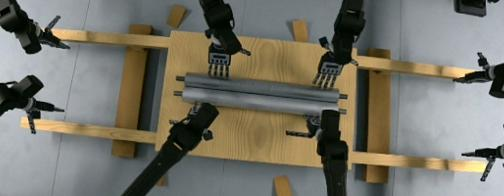

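>>> move:
  arm2: {"target":[0.382,0.185,0.937,0,0,0.9659,-0.2588],"speed":0.04}
  arm3: {"target":[-0.027,0.172,0.952,0,0,0.9659,-0.2588],"speed":0.04}
  arm6: {"target":[-0.120,-0.175,0.945,-0.2588,0.9659,0,0],"speed":0.04}
  arm7: {"target":[0.296,-0.168,0.950,-0.2588,0.9659,0,0],"speed":0.04}
  cameras: ["cam_high"]

>>> zoom_image:
  camera: "cam_high"
  region: [150, 180, 380, 320]

Scene clock: 851.03 s.
Joint torques (N m): arm1=[1.32 -14.04 11.62 -0.21 0.25 0.18] | arm2=[0.44 -9.11 7.94 1.73 -0.17 0.11] | arm3=[-0.62 -18.49 9.69 1.36 0.34 0.16] | arm4=[-0.56 -23.88 11.21 -0.32 -0.16 0.05] | arm5=[0.26 -21.77 12.86 0.08 0.25 -0.03] | arm6=[-1.32 -14.21 9.43 1.65 -0.42 -0.11] | arm7=[2.61 -14.62 7.86 1.77 0.11 0.17] | arm8=[0.44 -18.67 13.18 -0.23 -0.11 0.05]
Heat: arm1: hottest joint3_rad 61 °C; arm2: hottest joint3_rad 56 °C; arm3: hottest joint3_rad 61 °C; arm4: hottest joint3_rad 61 °C; arm5: hottest joint3_rad 55 °C; arm6: hottest joint3_rad 49 °C; arm7: hottest joint3_rad 55 °C; arm8: hottest joint3_rad 59 °C.
move: arm2 done; arm3 off_target; arm6 off_target; arm7 done
Joint velocities: within noise
arm1, arm4, arm5, arm8: as last shown
arm1.thumb_bend_load_n: -0.5
arm2.joint_positions: joint1_rad=-0.103 joint2_rad=+1.445 joint3_rad=+1.071 joint4_rad=-0.710 joint5_rad=-0.047 joint6_rad=-0.063 hand_little=+1.000 hand_ring=+1.000 hand_middle=+1.000 hand_index=+1.000 hand_thumb_turn=+1.000 hand_thumb_bend=+1.000 hand_force_limit=+0.000 hand_speed=-0.800
arm2.joint_status: not commanded
arm2.hand_stopped_by: target,target,target,target,target,target
arm2.little_load_n: 0.0
arm2.ring_load_n: 0.0
arm2.middle_load_n: 0.0
arm2.index_load_n: 0.0
arm2.thumb_bend_load_n: 0.0
arm2.thumb_turn_load_n: 0.0
arm2.hand: x=+0.3834 y=+0.1881 z=+0.9280 quat_wxyz=(+0.000, +0.004, -0.970, +0.244) (m; scene frame)
arm2.hand_target: x=+0.3820 y=+0.1851 z=+0.9370 quat_wxyz=(+0.000, +0.000, -0.966, +0.259) (m; scene frame)
arm2.hand_status: done (0.010 m and 1.8 deg from the pose sent, 0.033 m and 3.4 deg at the start)
arm3.joint_positions: joint1_rad=+0.578 joint2_rad=+1.677 joint3_rad=+1.625 joint4_rad=-1.107 joint5_rad=+0.288 joint6_rad=+0.562 hand_little=+1.000 hand_ring=+1.000 hand_middle=+1.000 hand_index=+1.000 hand_thumb_turn=+1.000 hand_thumb_bend=+1.000 hand_force_limit=+0.000 hand_speed=-0.800
arm3.joint_status: not commanded
arm3.hand_stopped_by: target,target,target,target,target,target
arm3.little_load_n: 0.0
arm3.ring_load_n: 0.0
arm3.middle_load_n: 0.0
arm3.index_load_n: 0.0
arm3.thumb_bend_load_n: 0.0
arm3.thumb_turn_load_n: 0.0
arm3.hand: x=-0.0313 y=+0.1710 z=+0.9392 quat_wxyz=(+0.010, +0.004, -0.970, +0.244) (m; scene frame)
arm3.hand_target: x=-0.0271 y=+0.1722 z=+0.9520 quat_wxyz=(+0.000, +0.000, -0.966, +0.258) (m; scene frame)
arm3.hand_status: off_target (0.014 m and 2.2 deg from the pose sent, 0.037 m and 5.0 deg at the start)
arm6.joint_positions: joint1_rad=-0.550 joint2_rad=+1.661 joint3_rad=+1.406 joint4_rad=-0.908 joint5_rad=-0.294 joint6_rad=-0.529 hand_little=+1.000 hand_ring=+1.000 hand_middle=+1.000 hand_index=+1.000 hand_thumb_turn=+1.000 hand_thumb_bend=+1.000 hand_force_limit=+0.000 hand_speed=-0.800
arm6.joint_status: not commanded
arm6.hand_stopped_by: target,target,target,target,target,target
arm6.little_load_n: 0.0
arm6.ring_load_n: 0.0
arm6.middle_load_n: 0.0
arm6.index_load_n: 0.0
arm6.thumb_bend_load_n: 0.0
arm6.thumb_turn_load_n: 0.0
arm6.hand: x=-0.1268 y=-0.1754 z=+0.9285 quat_wxyz=(-0.240, +0.971, -0.005, -0.014) (m; scene frame)
arm6.hand_target: x=-0.1202 y=-0.1751 z=+0.9450 quat_wxyz=(-0.259, +0.966, +0.000, +0.000) (m; scene frame)
arm6.hand_status: off_target (0.018 m and 2.8 deg from the pose sent, 0.032 m and 3.0 deg at the start)
arm7.joint_positions: joint1_rad=+0.109 joint2_rad=+1.407 joint3_rad=+1.212 joint4_rad=-0.858 joint5_rad=+0.046 joint6_rad=+0.080 hand_little=+1.000 hand_ring=+1.000 hand_middle=+1.000 hand_index=+1.000 hand_thumb_turn=+1.000 hand_thumb_bend=+1.000 hand_force_limit=+0.000 hand_speed=-0.800
arm7.joint_status: not commanded
arm7.hand_stopped_by: target,target,target,target,target,target
arm7.little_load_n: 0.0
arm7.ring_load_n: 0.0
arm7.middle_load_n: 0.0
arm7.index_load_n: 0.0
arm7.thumb_bend_load_n: 0.0
arm7.thumb_turn_load_n: 0.0
arm7.hand: x=+0.2992 y=-0.1673 z=+0.9455 quat_wxyz=(-0.250, +0.968, +0.005, +0.002) (m; scene frame)
arm7.hand_target: x=+0.2960 y=-0.1679 z=+0.9501 quat_wxyz=(-0.259, +0.966, +0.000, +0.000) (m; scene frame)
arm7.hand_status: done (0.006 m and 1.2 deg from the pose sent, 0.038 m and 5.3 deg at the start)
arm8.hand: x=+0.9984 y=-0.1803 z=+0.9407 quat_wxyz=(+0.028, +1.000, -0.001, +0.007) (m; scene frame)
arm8.hand_target: x=+0.9972 y=-0.1711 z=+0.9649 quat_wxyz=(+0.000, +1.000, +0.000, +0.000) (m; scene frame)
pictures: cam_high

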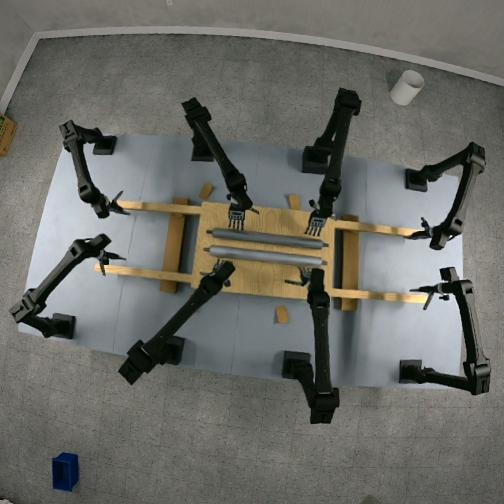

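Scaled by 2.191 from the camera's 504x504 image, which has a finer 720x720 frame.

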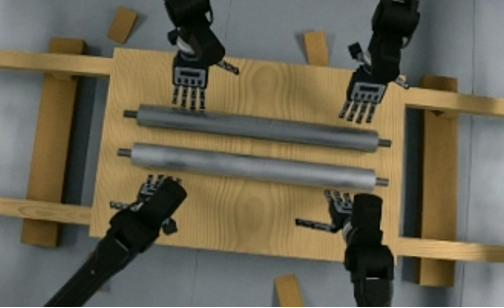

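>>> wait:
  seconds: 1
  cameras: ["cam_high", "arm2_cam_wrist", "arm7_cam_wrist"]

>>> zoom_image:
  camera: "cam_high"
  region: [150, 180, 380, 320]

Scene clock: 880.17 s.
Joint torques (N m): arm1=[0.67 -14.51 11.6 -0.14 0.28 0.1] | arm2=[0.56 -9.05 7.94 1.78 -0.17 0.12] | arm3=[-1.03 -18.55 9.91 1.35 0.36 0.13] | arm4=[-0.67 -23.47 11.38 -0.25 -0.16 0.07] | arm5=[0.32 -21.77 12.86 0.08 0.25 -0.02] | arm6=[-1.26 -14.21 9.43 1.65 -0.42 -0.14] | arm7=[2.32 -14.56 8.05 1.78 0.11 0.17] | arm8=[0.44 -18.67 13.18 -0.21 -0.11 0.05]
Heat: arm1: hottest joint3_rad 63 °C; arm2: hottest joint3_rad 53 °C; arm3: hottest joint3_rad 56 °C; arm4: hottest joint3_rad 60 °C; arm5: hottest joint3_rad 54 °C; arm6: hottest joint3_rad 47 °C; arm7: hottest joint3_rad 54 °C; arm8: hottest joint3_rad 58 °C.
Joint velocities: within noise
arm1.joint_positions: joint1_rad=-0.351 joint2_rad=+1.722 joint3_rad=+1.632 joint4_rad=-1.518 joint5_rad=-0.003 joint6_rad=-0.348 hand_little=+1.000 hand_ring=+1.000 hand_middle=+1.000 hand_index=+1.000 hand_thumb_turn=-1.000 hand_thumb_bend=+1.000 hand_force_limit=+0.600 hand_speed=-0.200
arm1.joint_status: not commanded
arm1.hand_stopped_by: target,target,target,target,target,target
arm1.little_load_n: 0.0
arm1.ring_load_n: 0.0
arm1.middle_load_n: 0.0
arm1.index_load_n: 0.0
arm1.thumb_bend_load_n: 0.0
arm1.thumb_turn_load_n: 0.0
arm1.hand: x=+0.9951 y=+0.2232 z=+0.9440 quat_wxyz=(-0.009, +0.001, -1.000, -0.019) (m; scene frame)
arm1.hand_target: x=+0.9972 y=+0.2107 z=+0.9600 quat_wxyz=(+0.000, +0.000, -1.000, +0.000) (m; scene frame)
arm1.hand_status: not commanded
arm2.joint_positions: joint1_rad=-0.103 joint2_rad=+1.445 joint3_rad=+1.071 joint4_rad=-0.710 joint5_rad=-0.047 joint6_rad=-0.063 hand_little=+1.000 hand_ring=+1.000 hand_middle=+1.000 hand_index=+1.000 hand_thumb_turn=+1.000 hand_thumb_bend=+1.000 hand_force_limit=+0.000 hand_speed=-0.800
arm2.joint_status: not commanded
arm2.hand_stopped_by: target,target,target,target,target,target
arm2.little_load_n: 0.0
arm2.ring_load_n: 0.0
arm2.middle_load_n: 0.0
arm2.index_load_n: -0.5
arm2.thumb_bend_load_n: 0.0
arm2.thumb_turn_load_n: 0.0
arm2.hand: x=+0.3834 y=+0.1881 z=+0.9280 quat_wxyz=(+0.000, +0.004, -0.970, +0.244) (m; scene frame)
arm2.hand_target: x=+0.3820 y=+0.1851 z=+0.9370 quat_wxyz=(+0.000, +0.000, -0.966, +0.259) (m; scene frame)
arm2.hand_status: done (0.010 m and 1.8 deg from the pose sent, 0.033 m and 3.4 deg at the start)
arm3.joint_positions: joint1_rad=+0.579 joint2_rad=+1.677 joint3_rad=+1.624 joint4_rad=-1.107 joint5_rad=+0.288 joint6_rad=+0.562 hand_little=+1.000 hand_ring=+1.000 hand_middle=+1.000 hand_index=+1.000 hand_thumb_turn=+1.000 hand_thumb_bend=+1.000 hand_force_limit=+0.000 hand_speed=-0.800
arm3.joint_status: not commanded
arm3.hand_stopped_by: target,target,target,target,target,target
arm3.little_load_n: 0.0
arm3.ring_load_n: 0.0
arm3.middle_load_n: -0.5
arm3.index_load_n: 0.0
arm3.thumb_bend_load_n: 0.0
arm3.thumb_turn_load_n: 0.0
arm3.hand: x=-0.0311 y=+0.1718 z=+0.9385 quat_wxyz=(+0.011, +0.005, -0.970, +0.244) (m; scene frame)
arm3.hand_target: x=-0.0271 y=+0.1721 z=+0.9521 quat_wxyz=(+0.000, +0.000, -0.966, +0.259) (m; scene frame)
arm3.hand_status: off_target (0.014 m and 2.2 deg from the pose sent, 0.037 m and 5.0 deg at the start)
arm4.joint_positions: joint1_rad=+0.571 joint2_rad=+2.126 joint3_rad=+2.249 joint4_rad=-1.668 joint5_rad=-0.015 joint6_rad=+0.596 hand_little=+1.000 hand_ring=+1.000 hand_middle=+1.000 hand_index=+1.000 hand_thumb_turn=-1.000 hand_thumb_bend=+1.000 hand_force_limit=+0.600 hand_speed=-0.200
arm4.joint_status: not commanded
arm4.hand_stopped_by: target,target,target,target,target,target
arm4.little_load_n: 0.0
arm4.ring_load_n: -0.5
arm4.middle_load_n: 0.0
arm4.index_load_n: 0.0
arm4.thumb_bend_load_n: 0.0
arm4.thumb_turn_load_n: 0.0
arm4.hand: x=-0.7288 y=+0.1586 z=+0.9353 quat_wxyz=(-0.007, +0.000, -1.000, +0.007) (m; scene frame)
arm4.hand_target: x=-0.7279 y=+0.1513 z=+0.9642 quat_wxyz=(-0.024, -0.004, -0.999, +0.029) (m; scene frame)
arm4.hand_status: not commanded
arm5.joint_positions: joint1_rad=-0.767 joint2_rad=+2.082 joint3_rad=+2.231 joint4_rad=-1.701 joint5_rad=+0.014 joint6_rad=-0.724 hand_little=+1.000 hand_ring=+1.000 hand_middle=+1.000 hand_index=+1.000 hand_thumb_turn=-1.000 hand_thumb_bend=+1.000 hand_force_limit=+0.600 hand_speed=-0.200
arm5.joint_status: not commanded
arm5.hand_stopped_by: target,target,target,target,target,target
arm5.little_load_n: 0.0
arm5.ring_load_n: 0.0
arm5.middle_load_n: 0.0
arm5.index_load_n: 0.0
arm5.thumb_bend_load_n: 0.0
arm5.thumb_turn_load_n: 0.0
arm5.hand: x=-0.7369 y=-0.2235 z=+0.9636 quat_wxyz=(-0.007, +1.000, +0.003, +0.006) (m; scene frame)
arm5.hand_target: x=-0.7280 y=-0.2211 z=+0.9843 quat_wxyz=(-0.025, +0.999, +0.001, +0.023) (m; scene frame)
arm5.hand_status: not commanded
arm6.joint_positions: joint1_rad=-0.550 joint2_rad=+1.661 joint3_rad=+1.406 joint4_rad=-0.908 joint5_rad=-0.294 joint6_rad=-0.529 hand_little=+1.000 hand_ring=+1.000 hand_middle=+1.000 hand_index=+1.000 hand_thumb_turn=+1.000 hand_thumb_bend=+1.000 hand_force_limit=+0.000 hand_speed=-0.800
arm6.joint_status: not commanded
arm6.hand_stopped_by: target,target,target,target,target,target
arm6.little_load_n: 0.0
arm6.ring_load_n: 0.0
arm6.middle_load_n: 0.0
arm6.index_load_n: 0.0
arm6.thumb_bend_load_n: 0.0
arm6.thumb_turn_load_n: 0.0
arm6.hand: x=-0.1268 y=-0.1754 z=+0.9285 quat_wxyz=(-0.240, +0.971, -0.005, -0.014) (m; scene frame)
arm6.hand_target: x=-0.1202 y=-0.1751 z=+0.9451 quat_wxyz=(-0.259, +0.966, +0.000, +0.000) (m; scene frame)
arm6.hand_status: off_target (0.018 m and 2.8 deg from the pose sent, 0.032 m and 3.0 deg at the start)
arm7.joint_positions: joint1_rad=+0.109 joint2_rad=+1.406 joint3_rad=+1.210 joint4_rad=-0.858 joint5_rad=+0.046 joint6_rad=+0.080 hand_little=+1.000 hand_ring=+1.000 hand_middle=+1.000 hand_index=+1.000 hand_thumb_turn=+1.000 hand_thumb_bend=+1.000 hand_force_limit=+0.000 hand_speed=-0.800
arm7.joint_status: not commanded
arm7.hand_stopped_by: target,target,target,target,target,target
arm7.little_load_n: 0.0
arm7.ring_load_n: 0.0
arm7.middle_load_n: 0.0
arm7.index_load_n: 0.0
arm7.thumb_bend_load_n: 0.0
arm7.thumb_turn_load_n: 0.0
arm7.hand: x=+0.2993 y=-0.1682 z=+0.9445 quat_wxyz=(-0.249, +0.969, +0.005, +0.002) (m; scene frame)
arm7.hand_target: x=+0.2960 y=-0.1680 z=+0.9500 quat_wxyz=(-0.259, +0.966, +0.000, +0.000) (m; scene frame)
arm7.hand_status: done (0.006 m and 1.4 deg from the pose sent, 0.038 m and 5.3 deg at the start)
arm8.joint_positions: joint1_rad=+0.163 joint2_rad=+1.781 joint3_rad=+1.752 joint4_rad=-1.598 joint5_rad=+0.005 joint6_rad=+0.215 hand_little=+1.000 hand_ring=+1.000 hand_middle=+1.000 hand_index=+1.000 hand_thumb_turn=-1.000 hand_thumb_bend=+1.000 hand_force_limit=+0.600 hand_speed=-0.200
arm8.joint_status: not commanded
arm8.hand_stopped_by: target,target,target,target,target,target
arm8.little_load_n: 0.0
arm8.ring_load_n: 0.0
arm8.middle_load_n: 0.0
arm8.index_load_n: 0.0
arm8.thumb_bend_load_n: 0.0
arm8.thumb_turn_load_n: 0.0
arm8.hand: x=+0.9984 y=-0.1803 z=+0.9407 quat_wxyz=(+0.028, +1.000, -0.001, +0.007) (m; scene frame)
arm8.hand_target: x=+0.9972 y=-0.1711 z=+0.9649 quat_wxyz=(+0.000, +1.000, +0.000, +0.000) (m; scene frame)
arm8.hand_status: not commanded
wait: 1.00 s; at rest from the start
pictures: arm2_cam_wrist, arm7_cam_wrist, cam_high

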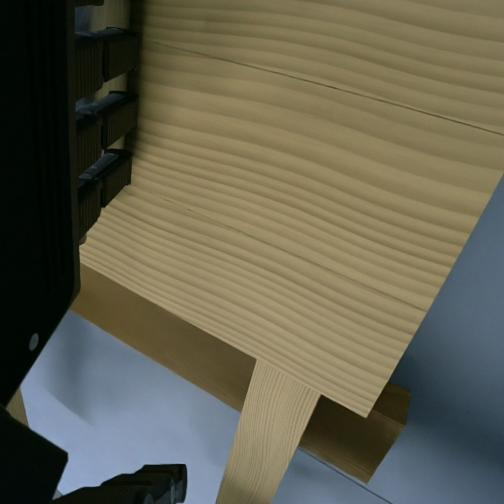

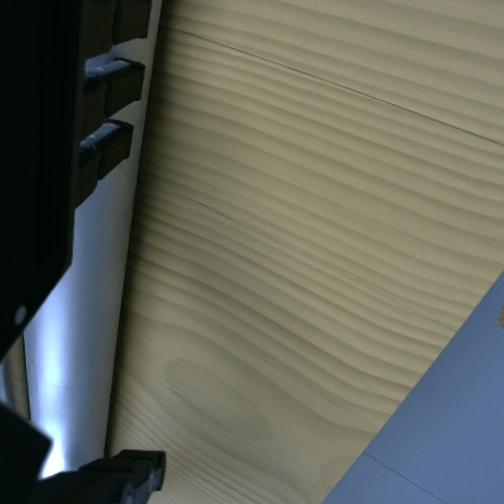

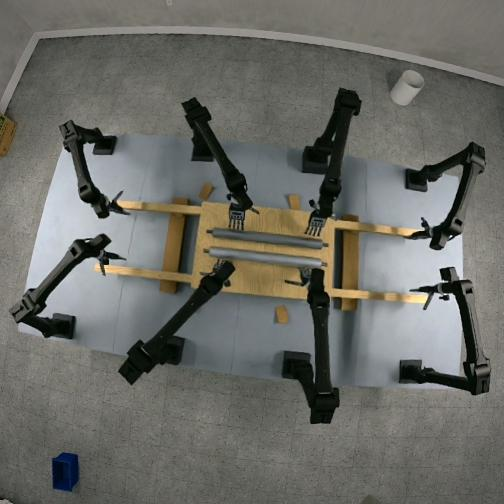

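Scaled by 2.191 from the camera's 504x504 image, which has a finer 720x720 frame.

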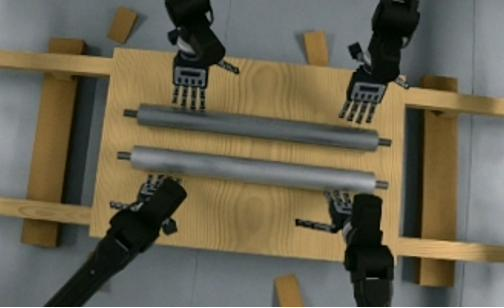

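>>> move:
  arm2: {"target": [0.382, 0.197, 0.937, 0, 0, 0.9659, -0.2588], "speed": 0.03}
  arm3: {"target": [-0.027, 0.184, 0.952, 0, 0, 0.9659, -0.2588], "speed": 0.03}
  arm6: {"target": [-0.120, -0.187, 0.945, -0.2588, 0.9659, 0, 0], "speed": 0.03}
  arm7: {"target": [0.296, -0.180, 0.950, -0.2588, 0.9659, 0, 0], "speed": 0.03}
  cameras: ["cam_high", "arm6_cam_wrist"]

>>> zoom_image:
  camera: "cam_high"
  region: [150, 180, 380, 320]

Scene clock: 894.17 s.
Joint torques (N m): arm1=[1.32 -13.86 11.79 0.01 0.28 0.18] | arm2=[0.44 -8.82 7.87 1.8 -0.16 0.1] | arm3=[-0.62 -17.96 9.81 1.43 0.34 0.13] | arm4=[-0.62 -23.71 11.19 -0.29 -0.17 0.02] | arm5=[0.26 -21.77 12.86 0.09 0.25 -0.02] | arm6=[-1.26 -13.8 9.48 1.62 -0.42 -0.13] | arm7=[2.73 -14.1 7.9 1.77 0.11 0.17] | arm8=[0.44 -18.67 13.19 -0.24 -0.11 0.05]
Heat: arm1: hottest joint3_rad 64 °C; arm2: hottest joint3_rad 53 °C; arm3: hottest joint3_rad 55 °C; arm4: hottest joint3_rad 60 °C; arm5: hottest joint3_rad 54 °C; arm6: hottest joint3_rad 46 °C; arm7: hottest joint3_rad 54 °C; arm8: hottest joint3_rad 58 °C.
move: arm2 done; arm3 off_target; arm6 off_target; arm7 done
Joint velocities: within noise
arm1, arm4, arm5, arm8: as last shown
arm1.thumb_turn_load_n: 0.5
arm2.joint_positions: joint1_rad=-0.103 joint2_rad=+1.414 joint3_rad=+1.039 joint4_rad=-0.710 joint5_rad=-0.048 joint6_rad=-0.063 hand_little=+1.000 hand_ring=+1.000 hand_middle=+1.000 hand_index=+1.000 hand_thumb_turn=+1.000 hand_thumb_bend=+1.000 hand_force_limit=+0.000 hand_speed=-0.800
arm2.joint_status: not commanded
arm2.hand_stopped_by: target,target,target,target,target,target
arm2.little_load_n: 0.0
arm2.ring_load_n: -0.5
arm2.middle_load_n: 0.0
arm2.index_load_n: 0.0
arm2.thumb_bend_load_n: 0.0
arm2.thumb_turn_load_n: -0.5
arm2.hand: x=+0.3845 y=+0.2001 z=+0.9284 quat_wxyz=(+0.000, +0.004, -0.970, +0.244) (m; scene frame)
arm2.hand_target: x=+0.3820 y=+0.1970 z=+0.9371 quat_wxyz=(+0.000, +0.000, -0.966, +0.259) (m; scene frame)
arm2.hand_status: done (0.009 m and 1.8 deg from the pose sent, 0.013 m and 1.8 deg at the start)
arm3.joint_positions: joint1_rad=+0.592 joint2_rad=+1.652 joint3_rad=+1.594 joint4_rad=-1.105 joint5_rad=+0.294 joint6_rad=+0.575 hand_little=+1.000 hand_ring=+1.000 hand_middle=+1.000 hand_index=+1.000 hand_thumb_turn=+1.000 hand_thumb_bend=+1.000 hand_force_limit=+0.000 hand_speed=-0.800
arm3.joint_status: not commanded
arm3.hand_stopped_by: target,target,target,target,target,target
arm3.little_load_n: 0.0
arm3.ring_load_n: 0.0
arm3.middle_load_n: 0.0
arm3.index_load_n: 0.0
arm3.thumb_bend_load_n: 0.0
arm3.thumb_turn_load_n: 0.0
arm3.hand: x=-0.0313 y=+0.1833 z=+0.9393 quat_wxyz=(+0.011, +0.004, -0.970, +0.244) (m; scene frame)
arm3.hand_target: x=-0.0270 y=+0.1841 z=+0.9519 quat_wxyz=(+0.000, +0.000, -0.966, +0.258) (m; scene frame)
arm3.hand_status: off_target (0.013 m and 2.2 deg from the pose sent, 0.019 m and 2.2 deg at the start)
arm4.ring_load_n: 0.0
arm5.middle_load_n: -0.5
arm6.joint_positions: joint1_rad=-0.564 joint2_rad=+1.636 joint3_rad=+1.377 joint4_rad=-0.906 joint5_rad=-0.300 joint6_rad=-0.542 hand_little=+1.000 hand_ring=+1.000 hand_middle=+1.000 hand_index=+1.000 hand_thumb_turn=+1.000 hand_thumb_bend=+1.000 hand_force_limit=+0.000 hand_speed=-0.800
arm6.joint_status: not commanded
arm6.hand_stopped_by: target,target,target,target,target,target
arm6.little_load_n: 0.0
arm6.ring_load_n: 0.0
arm6.middle_load_n: 0.0
arm6.index_load_n: 0.0
arm6.thumb_bend_load_n: 0.0
arm6.thumb_turn_load_n: 0.0
arm6.hand: x=-0.1265 y=-0.1874 z=+0.9294 quat_wxyz=(-0.241, +0.971, -0.005, -0.014) (m; scene frame)
arm6.hand_target: x=-0.1201 y=-0.1872 z=+0.9450 quat_wxyz=(-0.259, +0.966, +0.000, +0.000) (m; scene frame)
arm6.hand_status: off_target (0.017 m and 2.7 deg from the pose sent, 0.021 m and 2.8 deg at the start)
arm7.joint_positions: joint1_rad=+0.109 joint2_rad=+1.376 joint3_rad=+1.180 joint4_rad=-0.858 joint5_rad=+0.048 joint6_rad=+0.082 hand_little=+1.000 hand_ring=+1.000 hand_middle=+1.000 hand_index=+1.000 hand_thumb_turn=+1.000 hand_thumb_bend=+1.000 hand_force_limit=+0.000 hand_speed=-0.800
arm7.joint_status: not commanded
arm7.hand_stopped_by: target,target,target,target,target,target
arm7.little_load_n: 0.0
arm7.ring_load_n: 0.0
arm7.middle_load_n: 0.0
arm7.index_load_n: 0.0
arm7.thumb_bend_load_n: 0.0
arm7.thumb_turn_load_n: 0.0
arm7.hand: x=+0.3004 y=-0.1794 z=+0.9450 quat_wxyz=(-0.249, +0.968, +0.004, +0.002) (m; scene frame)
arm7.hand_target: x=+0.2961 y=-0.1799 z=+0.9501 quat_wxyz=(-0.259, +0.966, +0.000, +0.000) (m; scene frame)
arm7.hand_status: done (0.007 m and 1.3 deg from the pose sent, 0.013 m and 1.4 deg at the start)
pictures: arm6_cam_wrist, cam_high

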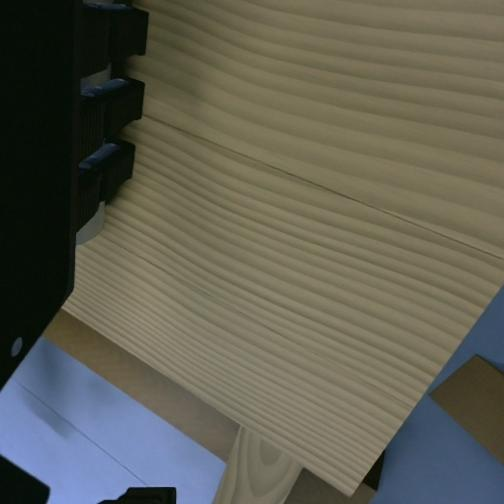

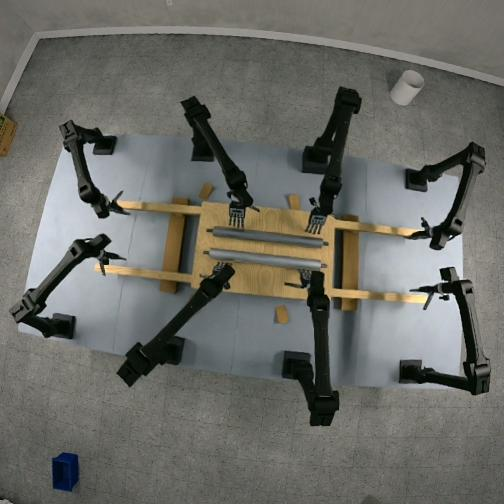

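Scaled by 2.191 from the camera's 504x504 image, which has a finer 720x720 frame.

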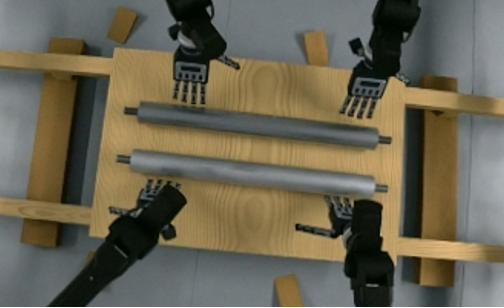

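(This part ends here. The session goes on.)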